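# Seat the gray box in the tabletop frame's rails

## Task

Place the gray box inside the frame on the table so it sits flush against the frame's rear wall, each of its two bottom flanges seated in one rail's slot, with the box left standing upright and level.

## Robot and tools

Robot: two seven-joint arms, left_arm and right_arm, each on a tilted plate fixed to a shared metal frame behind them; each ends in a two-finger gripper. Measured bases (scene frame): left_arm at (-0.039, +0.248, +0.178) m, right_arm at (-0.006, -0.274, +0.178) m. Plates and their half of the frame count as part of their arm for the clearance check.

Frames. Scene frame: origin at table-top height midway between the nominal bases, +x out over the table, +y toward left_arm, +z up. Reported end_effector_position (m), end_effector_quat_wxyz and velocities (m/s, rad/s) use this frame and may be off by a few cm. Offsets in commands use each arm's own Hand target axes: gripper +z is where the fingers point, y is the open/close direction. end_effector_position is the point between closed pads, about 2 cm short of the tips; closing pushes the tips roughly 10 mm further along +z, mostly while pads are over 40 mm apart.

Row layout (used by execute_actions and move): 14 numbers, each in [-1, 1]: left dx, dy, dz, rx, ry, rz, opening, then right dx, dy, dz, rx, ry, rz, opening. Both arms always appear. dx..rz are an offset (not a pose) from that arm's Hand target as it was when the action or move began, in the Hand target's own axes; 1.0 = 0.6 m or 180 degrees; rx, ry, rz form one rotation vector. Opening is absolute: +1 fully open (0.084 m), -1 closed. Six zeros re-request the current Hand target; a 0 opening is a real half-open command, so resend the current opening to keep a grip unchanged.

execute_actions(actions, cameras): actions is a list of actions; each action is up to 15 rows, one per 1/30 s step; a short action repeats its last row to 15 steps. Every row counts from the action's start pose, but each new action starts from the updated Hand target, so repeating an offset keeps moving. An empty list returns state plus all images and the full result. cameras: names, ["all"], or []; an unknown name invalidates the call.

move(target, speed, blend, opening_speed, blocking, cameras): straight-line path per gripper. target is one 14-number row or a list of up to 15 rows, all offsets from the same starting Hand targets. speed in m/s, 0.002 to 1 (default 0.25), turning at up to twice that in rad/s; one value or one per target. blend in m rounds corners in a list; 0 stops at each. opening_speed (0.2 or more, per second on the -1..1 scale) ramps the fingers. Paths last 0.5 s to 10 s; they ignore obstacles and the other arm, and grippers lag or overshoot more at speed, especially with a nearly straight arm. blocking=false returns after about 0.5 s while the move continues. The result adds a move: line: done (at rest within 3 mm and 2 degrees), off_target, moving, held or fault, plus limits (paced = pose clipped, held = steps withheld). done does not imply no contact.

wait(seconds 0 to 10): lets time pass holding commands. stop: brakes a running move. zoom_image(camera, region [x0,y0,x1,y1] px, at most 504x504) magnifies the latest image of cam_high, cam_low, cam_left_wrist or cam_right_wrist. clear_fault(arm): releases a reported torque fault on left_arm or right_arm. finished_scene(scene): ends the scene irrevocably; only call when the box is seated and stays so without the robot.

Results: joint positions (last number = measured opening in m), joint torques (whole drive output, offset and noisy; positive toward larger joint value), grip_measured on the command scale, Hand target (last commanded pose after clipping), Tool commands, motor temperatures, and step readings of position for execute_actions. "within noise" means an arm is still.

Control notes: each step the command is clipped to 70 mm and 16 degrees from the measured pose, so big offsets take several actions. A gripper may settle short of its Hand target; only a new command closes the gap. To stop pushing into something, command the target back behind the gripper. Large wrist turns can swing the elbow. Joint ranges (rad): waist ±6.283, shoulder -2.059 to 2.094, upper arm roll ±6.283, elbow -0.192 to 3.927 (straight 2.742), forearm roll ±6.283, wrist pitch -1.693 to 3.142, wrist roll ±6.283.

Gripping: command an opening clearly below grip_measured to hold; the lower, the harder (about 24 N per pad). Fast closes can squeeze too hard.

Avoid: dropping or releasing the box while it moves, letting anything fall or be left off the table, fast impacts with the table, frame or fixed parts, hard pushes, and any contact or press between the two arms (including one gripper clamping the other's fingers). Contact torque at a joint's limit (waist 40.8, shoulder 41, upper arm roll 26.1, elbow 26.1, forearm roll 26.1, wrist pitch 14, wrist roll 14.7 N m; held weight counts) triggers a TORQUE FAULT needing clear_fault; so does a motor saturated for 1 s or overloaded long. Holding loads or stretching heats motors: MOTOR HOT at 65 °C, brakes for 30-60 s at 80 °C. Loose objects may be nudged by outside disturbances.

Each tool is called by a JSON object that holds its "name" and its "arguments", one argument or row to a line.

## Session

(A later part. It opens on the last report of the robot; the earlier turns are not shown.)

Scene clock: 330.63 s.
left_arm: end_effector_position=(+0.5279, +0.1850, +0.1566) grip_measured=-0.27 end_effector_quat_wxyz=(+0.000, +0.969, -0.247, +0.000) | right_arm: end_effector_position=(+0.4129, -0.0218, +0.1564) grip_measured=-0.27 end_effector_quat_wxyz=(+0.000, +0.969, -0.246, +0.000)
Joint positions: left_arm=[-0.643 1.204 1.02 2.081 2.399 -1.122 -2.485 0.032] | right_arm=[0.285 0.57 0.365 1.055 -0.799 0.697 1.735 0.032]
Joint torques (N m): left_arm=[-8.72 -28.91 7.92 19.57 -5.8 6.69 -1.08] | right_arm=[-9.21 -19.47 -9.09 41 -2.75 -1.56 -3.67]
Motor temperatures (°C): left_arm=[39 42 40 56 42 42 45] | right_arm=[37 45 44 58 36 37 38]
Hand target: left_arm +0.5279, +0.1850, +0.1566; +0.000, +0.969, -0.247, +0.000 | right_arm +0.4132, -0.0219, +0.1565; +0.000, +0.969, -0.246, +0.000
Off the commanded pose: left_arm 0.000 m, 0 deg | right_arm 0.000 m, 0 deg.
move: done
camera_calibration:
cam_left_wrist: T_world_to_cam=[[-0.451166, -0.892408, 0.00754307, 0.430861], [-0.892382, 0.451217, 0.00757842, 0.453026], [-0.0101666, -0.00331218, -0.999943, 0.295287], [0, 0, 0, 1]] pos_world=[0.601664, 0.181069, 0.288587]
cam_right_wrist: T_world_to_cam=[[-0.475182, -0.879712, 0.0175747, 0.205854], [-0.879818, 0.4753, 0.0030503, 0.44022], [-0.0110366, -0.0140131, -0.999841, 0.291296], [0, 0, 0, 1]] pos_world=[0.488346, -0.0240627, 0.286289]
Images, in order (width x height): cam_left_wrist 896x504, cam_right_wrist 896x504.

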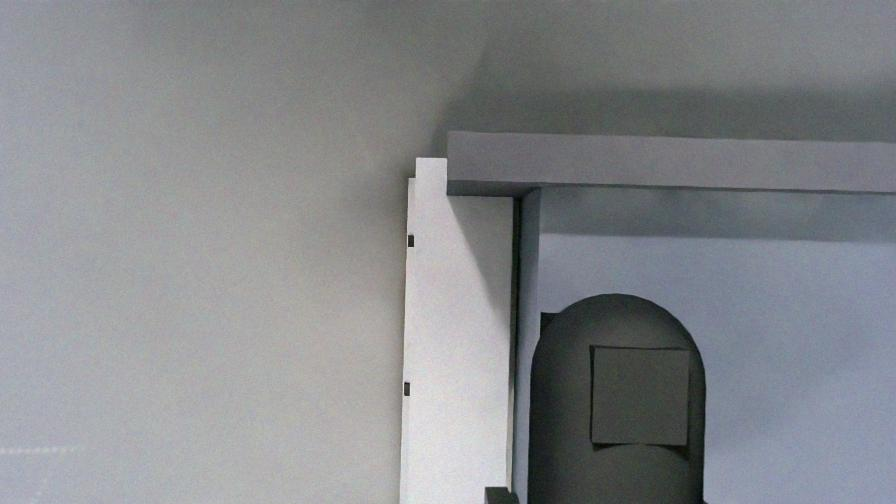

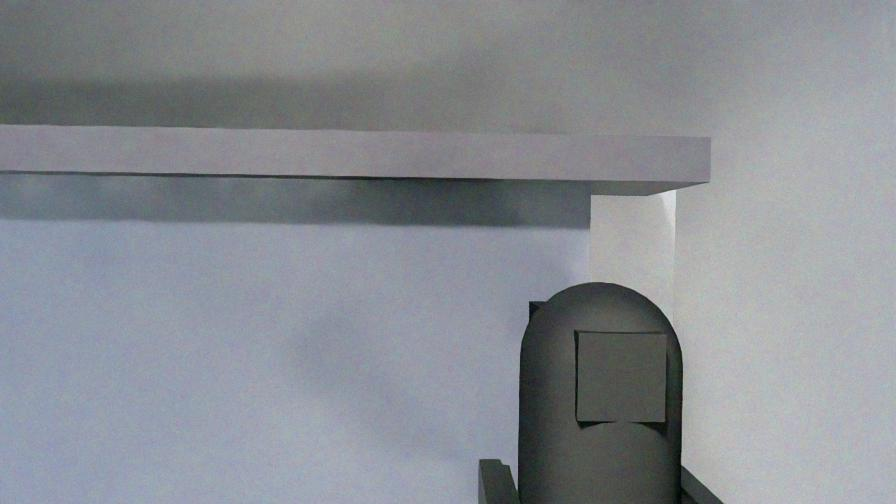

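{"name": "move", "arguments": {
  "target": [0, 0, 0, 0, 0, 0, -0.35, -0.001, 0, 0, 0, 0, 0, -0.35],
  "speed": 0.01,
  "opening_speed": 0.5,
  "cameras": ["cam_left_wrist", "cam_right_wrist"]
}}

Scene clock: 334.30 s.
left_arm: end_effector_position=(+0.5279, +0.1850, +0.1566) grip_measured=-0.27 end_effector_quat_wxyz=(+0.000, +0.969, -0.247, +0.000) | right_arm: end_effector_position=(+0.4127, -0.0216, +0.1565) grip_measured=-0.27 end_effector_quat_wxyz=(+0.000, +0.969, -0.246, +0.000)
Joint positions: left_arm=[-0.643 1.204 1.02 2.081 2.399 -1.122 -2.485 0.032] | right_arm=[0.286 0.57 0.365 1.055 -0.799 0.697 1.736 0.032]
Joint torques (N m): left_arm=[-8.25 -29.02 7.44 14.77 -5.08 7.07 -1.06] | right_arm=[-0.82 -24.61 -3.51 30.12 -4.98 -4.14 2.21]
Motor temperatures (°C): left_arm=[39 43 40 56 42 43 45] | right_arm=[37 46 44 63 36 37 38]
Hand target: left_arm +0.5279, +0.1850, +0.1566; +0.000, +0.969, -0.247, +0.000 | right_arm +0.4127, -0.0216, +0.1565; +0.000, +0.969, -0.246, +0.000
Off the commanded pose: left_arm 0.000 m, 0 deg | right_arm 0.000 m, 0 deg.
move: done
camera_calibration:
cam_left_wrist: T_world_to_cam=[[-0.451124, -0.892429, 0.00758823, 0.430826], [-0.892402, 0.451176, 0.0076679, 0.453019], [-0.0102667, -0.00331257, -0.999942, 0.295447], [0, 0, 0, 1]] pos_world=[0.601664, 0.181069, 0.288687]
cam_right_wrist: T_world_to_cam=[[-0.475581, -0.879499, 0.017437, 0.206036], [-0.879606, 0.475695, 0.00278371, 0.439891], [-0.0107429, -0.0140138, -0.999844, 0.291252], [0, 0, 0, 1]] pos_world=[0.488047, -0.0239637, 0.28639]
Images, in order (width x height): cam_left_wrist 896x504, cam_right_wrist 896x504.

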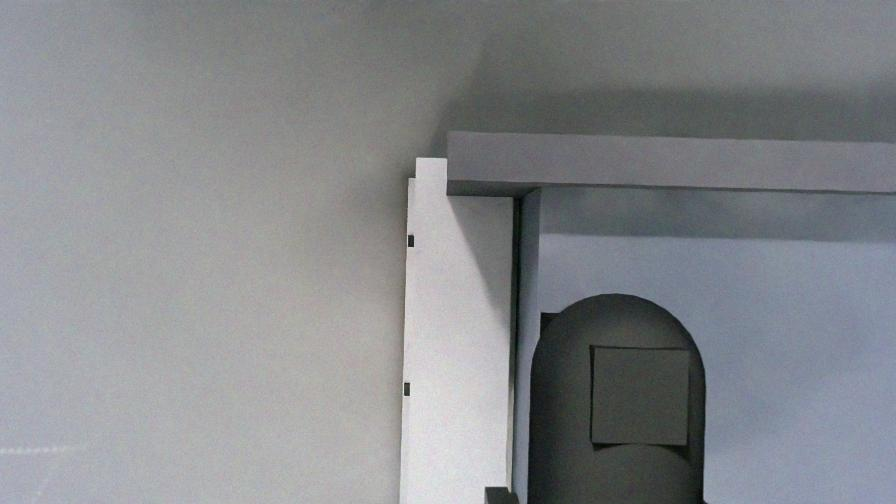

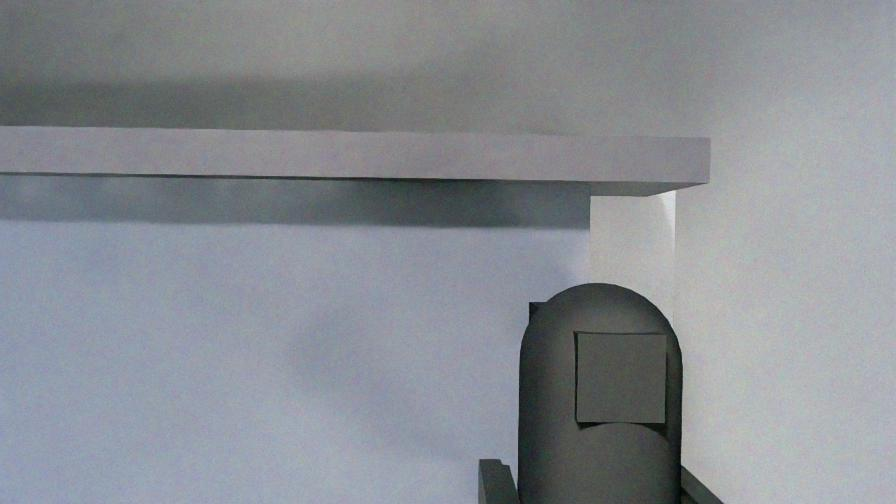

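{"name": "move", "arguments": {
  "target": [0, 0, 0, 0, 0, 0, 0.1, 0, 0, 0, 0, 0, 0, 0.1],
  "speed": 0.01,
  "opening_speed": 0.4,
  "cameras": ["cam_left_wrist", "cam_right_wrist", "cam_low"]
}}

Scene clock: 337.07 s.
left_arm: end_effector_position=(+0.5279, +0.1850, +0.1566) grip_measured=+0.09 end_effector_quat_wxyz=(+0.000, +0.969, -0.247, +0.000) | right_arm: end_effector_position=(+0.4127, -0.0216, +0.1565) grip_measured=+0.09 end_effector_quat_wxyz=(+0.000, +0.969, -0.247, +0.000)
Joint positions: left_arm=[-0.643 1.204 1.02 2.081 2.399 -1.122 -2.485 0.048] | right_arm=[0.286 0.57 0.365 1.055 -0.799 0.697 1.736 0.048]
Joint torques (N m): left_arm=[-8.51 -32.73 5.59 5.41 1.5 -3.04 -0.61] | right_arm=[7.17 -13.41 10.31 10.99 1.64 0.2 -0.4]
Motor temperatures (°C): left_arm=[39 43 39 56 42 44 45] | right_arm=[37 46 44 63 36 37 38]
Hand target: left_arm +0.5279, +0.1850, +0.1566; +0.000, +0.969, -0.247, +0.000 | right_arm +0.4127, -0.0216, +0.1565; +0.000, +0.969, -0.246, +0.000
Off the commanded pose: left_arm 0.000 m, 0 deg | right_arm 0.000 m, 0 deg.
move: done
camera_calibration:
cam_left_wrist: T_world_to_cam=[[-0.451125, -0.89243, 0.00745387, 0.430865], [-0.892403, 0.451175, 0.00762378, 0.453032], [-0.0101667, -0.00321258, -0.999943, 0.295369], [0, 0, 0, 1]] pos_world=[0.601664, 0.181069, 0.288687]
cam_right_wrist: T_world_to_cam=[[-0.475581, -0.879499, 0.017437, 0.206036], [-0.879606, 0.475695, 0.00278371, 0.439891], [-0.0107429, -0.0140138, -0.999844, 0.291252], [0, 0, 0, 1]] pos_world=[0.488047, -0.0239637, 0.28639]
Images, in order (width x height): cam_low 504x504, cam_left_wrist 896x504, cam_right_wrist 896x504.

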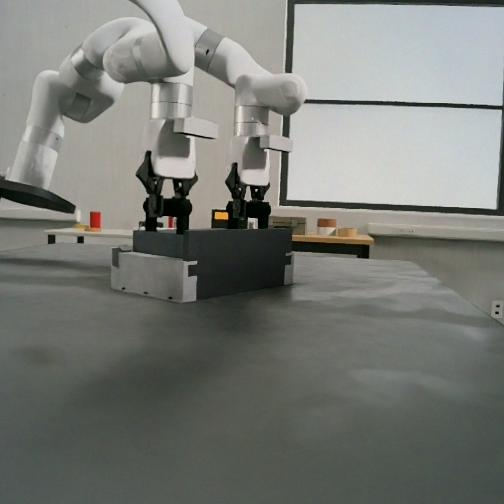

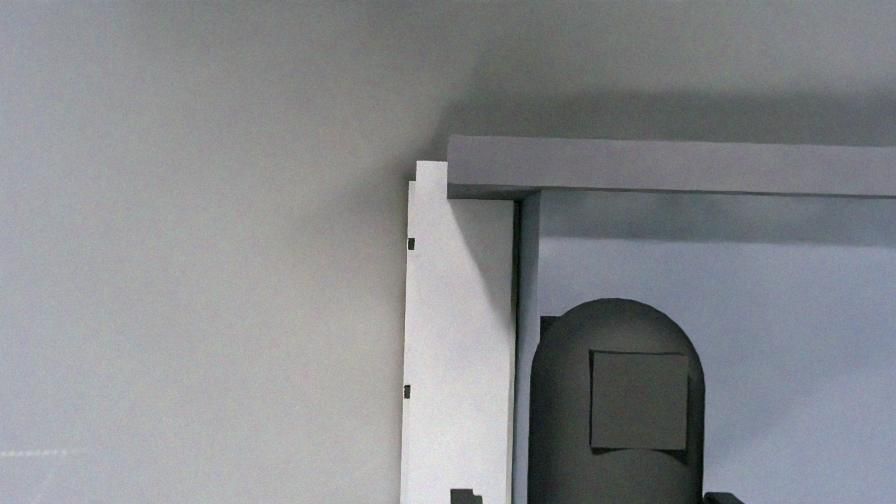

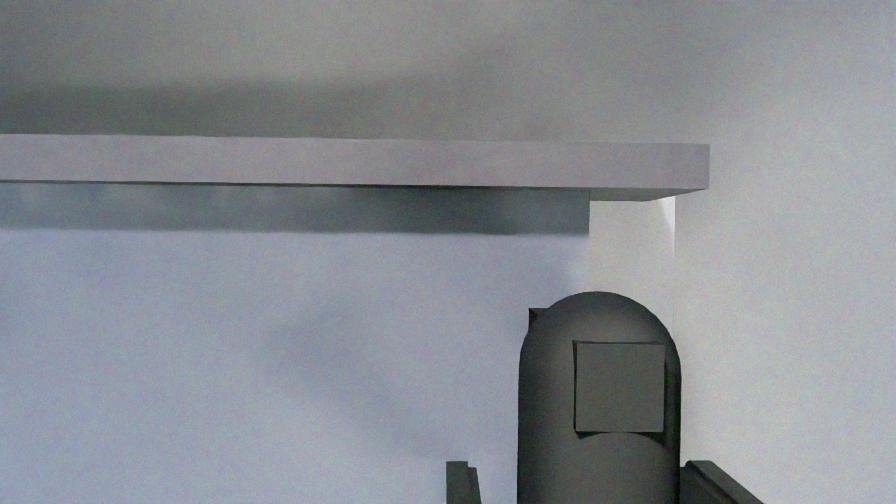

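{"name": "zoom_image", "arguments": {
  "camera": "cam_right_wrist",
  "region": [380, 130, 660, 270]
}}

{"name": "zoom_image", "arguments": {
  "camera": "cam_left_wrist",
  "region": [400, 130, 680, 270]
}}

{"name": "zoom_image", "arguments": {
  "camera": "cam_low",
  "region": [100, 215, 310, 310]
}}

Scaled by 1.800 from the camera's 896x504 image, which has a finer 1280x720 frame.

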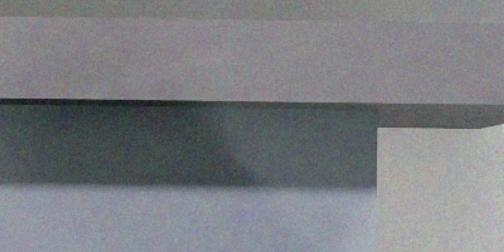

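Scaled by 1.800 from the camera's 896x504 image, which has a finer 1280x720 frame.

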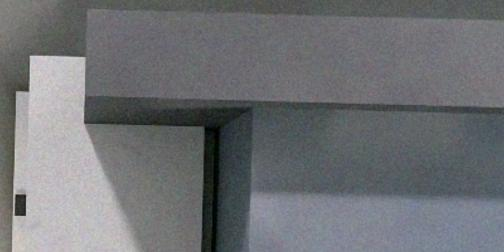

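Scaled by 2.400 from the camera's 504x504 image, which has a finer 720x720 frame.

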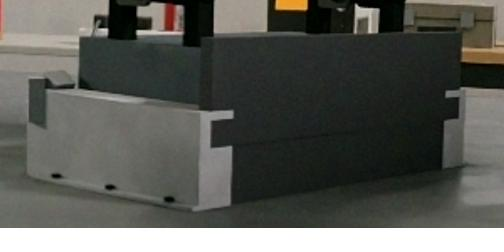

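{"name": "move", "arguments": {
  "target": [
    [0, 0, 0, 0, 0, 0, 0.7, 0, 0, 0, 0, 0, 0, 0.7],
    [-0.03, 0, -0.2, 0, 0, 0, 0.7, -0.03, 0, -0.2, 0, 0, 0, 0.7]
  ],
  "speed": 0.12,
  "cameras": ["all"]
}}

Scene clock: 343.03 s.
left_arm: end_effector_position=(+0.5120, +0.1936, +0.2766) grip_measured=+0.70 end_effector_quat_wxyz=(+0.000, +0.969, -0.247, +0.000) | right_arm: end_effector_position=(+0.3968, -0.0131, +0.2764) grip_measured=+0.70 end_effector_quat_wxyz=(+0.000, +0.969, -0.246, +0.000)
Joint positions: left_arm=[-0.776 0.994 1.115 1.989 2.499 -1.264 -2.491 0.073] | right_arm=[0.282 0.314 0.511 1.043 -0.553 0.913 1.619 0.073]
Joint torques (N m): left_arm=[-19.24 -30.11 8.62 6.19 1.45 -3 -0.94] | right_arm=[5.51 -17.68 9.47 19.98 2.85 0.29 -2.9]
Motor temperatures (°C): left_arm=[39 43 39 53 42 43 45] | right_arm=[37 45 45 61 36 37 38]
Hand target: left_arm +0.5120, +0.1936, +0.2766; +0.000, +0.969, -0.247, +0.000 | right_arm +0.3968, -0.0131, +0.2764; +0.000, +0.969, -0.246, +0.000
Off the commanded pose: left_arm 0.000 m, 0 deg | right_arm 0.000 m, 0 deg.
move: done
camera_calibration:
cam_left_wrist: T_world_to_cam=[[-0.451125, -0.89243, 0.00745387, 0.430473], [-0.892403, 0.451175, 0.00762378, 0.434049], [-0.0101667, -0.00321258, -0.999943, 0.415128], [0, 0, 0, 1]] pos_world=[0.585764, 0.189669, 0.408587]
cam_right_wrist: T_world_to_cam=[[-0.475502, -0.879541, 0.0174836, 0.203938], [-0.879648, 0.475617, 0.00287219, 0.421551], [-0.0108417, -0.0140136, -0.999843, 0.41113], [0, 0, 0, 1]] pos_world=[0.472247, -0.0153635, 0.40629]

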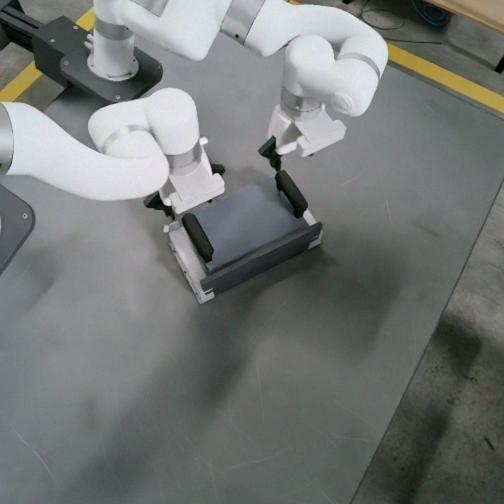

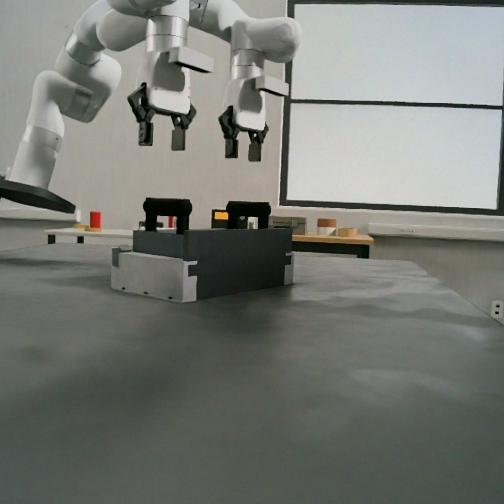

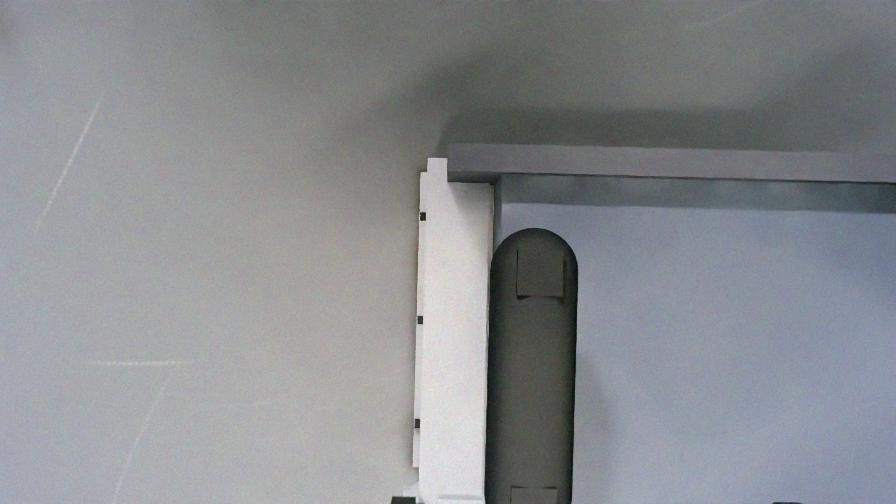

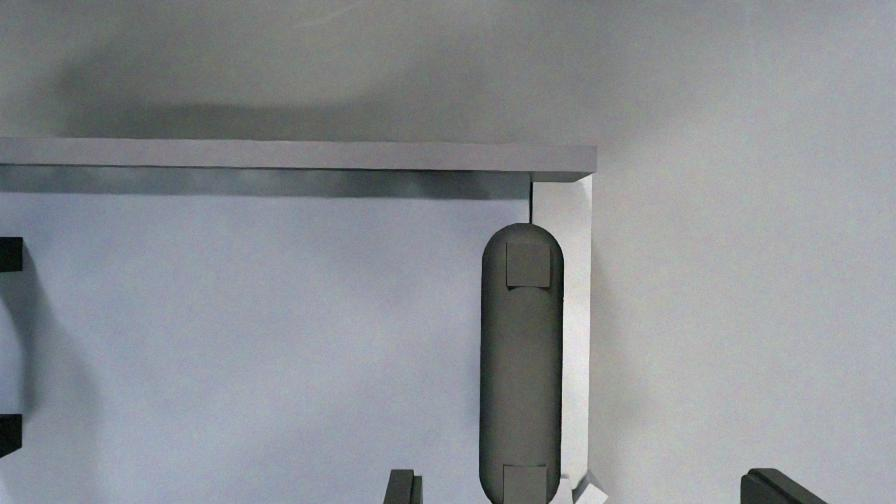

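{"name": "zoom_image", "arguments": {
  "camera": "cam_right_wrist",
  "region": [380, 120, 620, 240]
}}

{"name": "zoom_image", "arguments": {
  "camera": "cam_left_wrist",
  "region": [420, 120, 660, 240]
}}

{"name": "zoom_image", "arguments": {
  "camera": "cam_right_wrist",
  "region": [0, 120, 240, 240]
}}

{"name": "zoom_image", "arguments": {
  "camera": "cam_low",
  "region": [100, 190, 310, 310]
}}

{"name": "zoom_image", "arguments": {
  "camera": "cam_high",
  "region": [155, 160, 335, 310]
}}

Scaled by 2.100 from the camera's 896x504 image, which has a finer 1280x720 frame.

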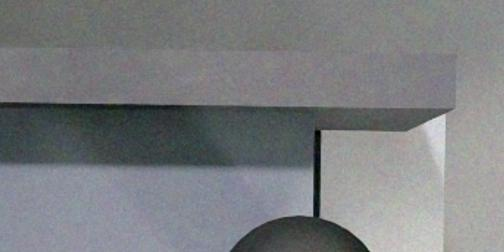

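Scaled by 2.100 from the camera's 896x504 image, which has a finer 1280x720 frame.

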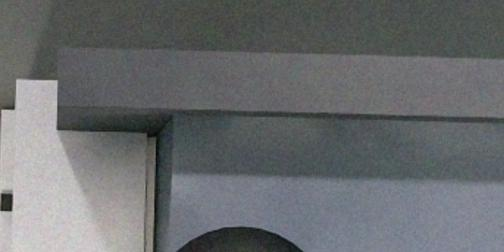

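Scaled by 2.100 from the camera's 896x504 image, which has a finer 1280x720 frame.

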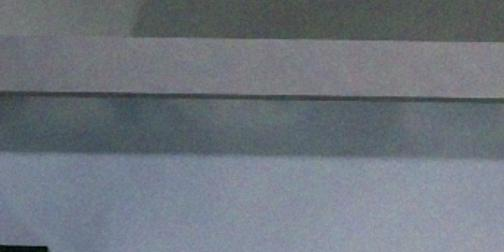

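Scaled by 2.400 from the camera's 504x504 image, which has a finer 720x720 frame.

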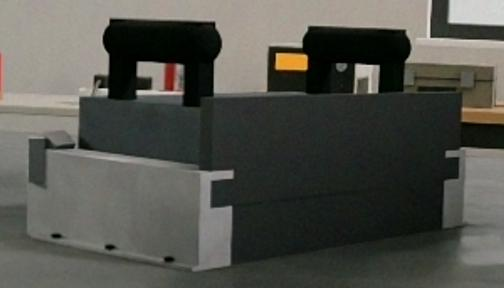

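Scaled by 2.800 from the camera's 504x504 image, which has a finer 720x720 frame.

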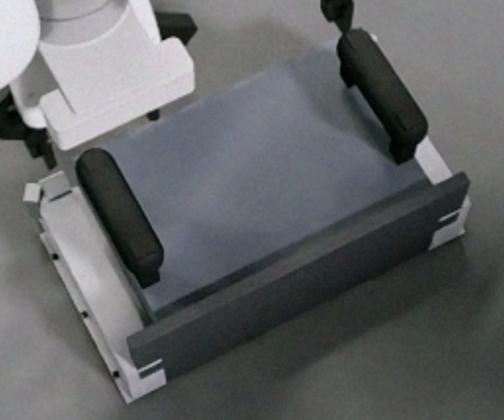

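{"name": "finished_scene", "arguments": {
  "scene": 1
}}

The scene is finished: the task was done.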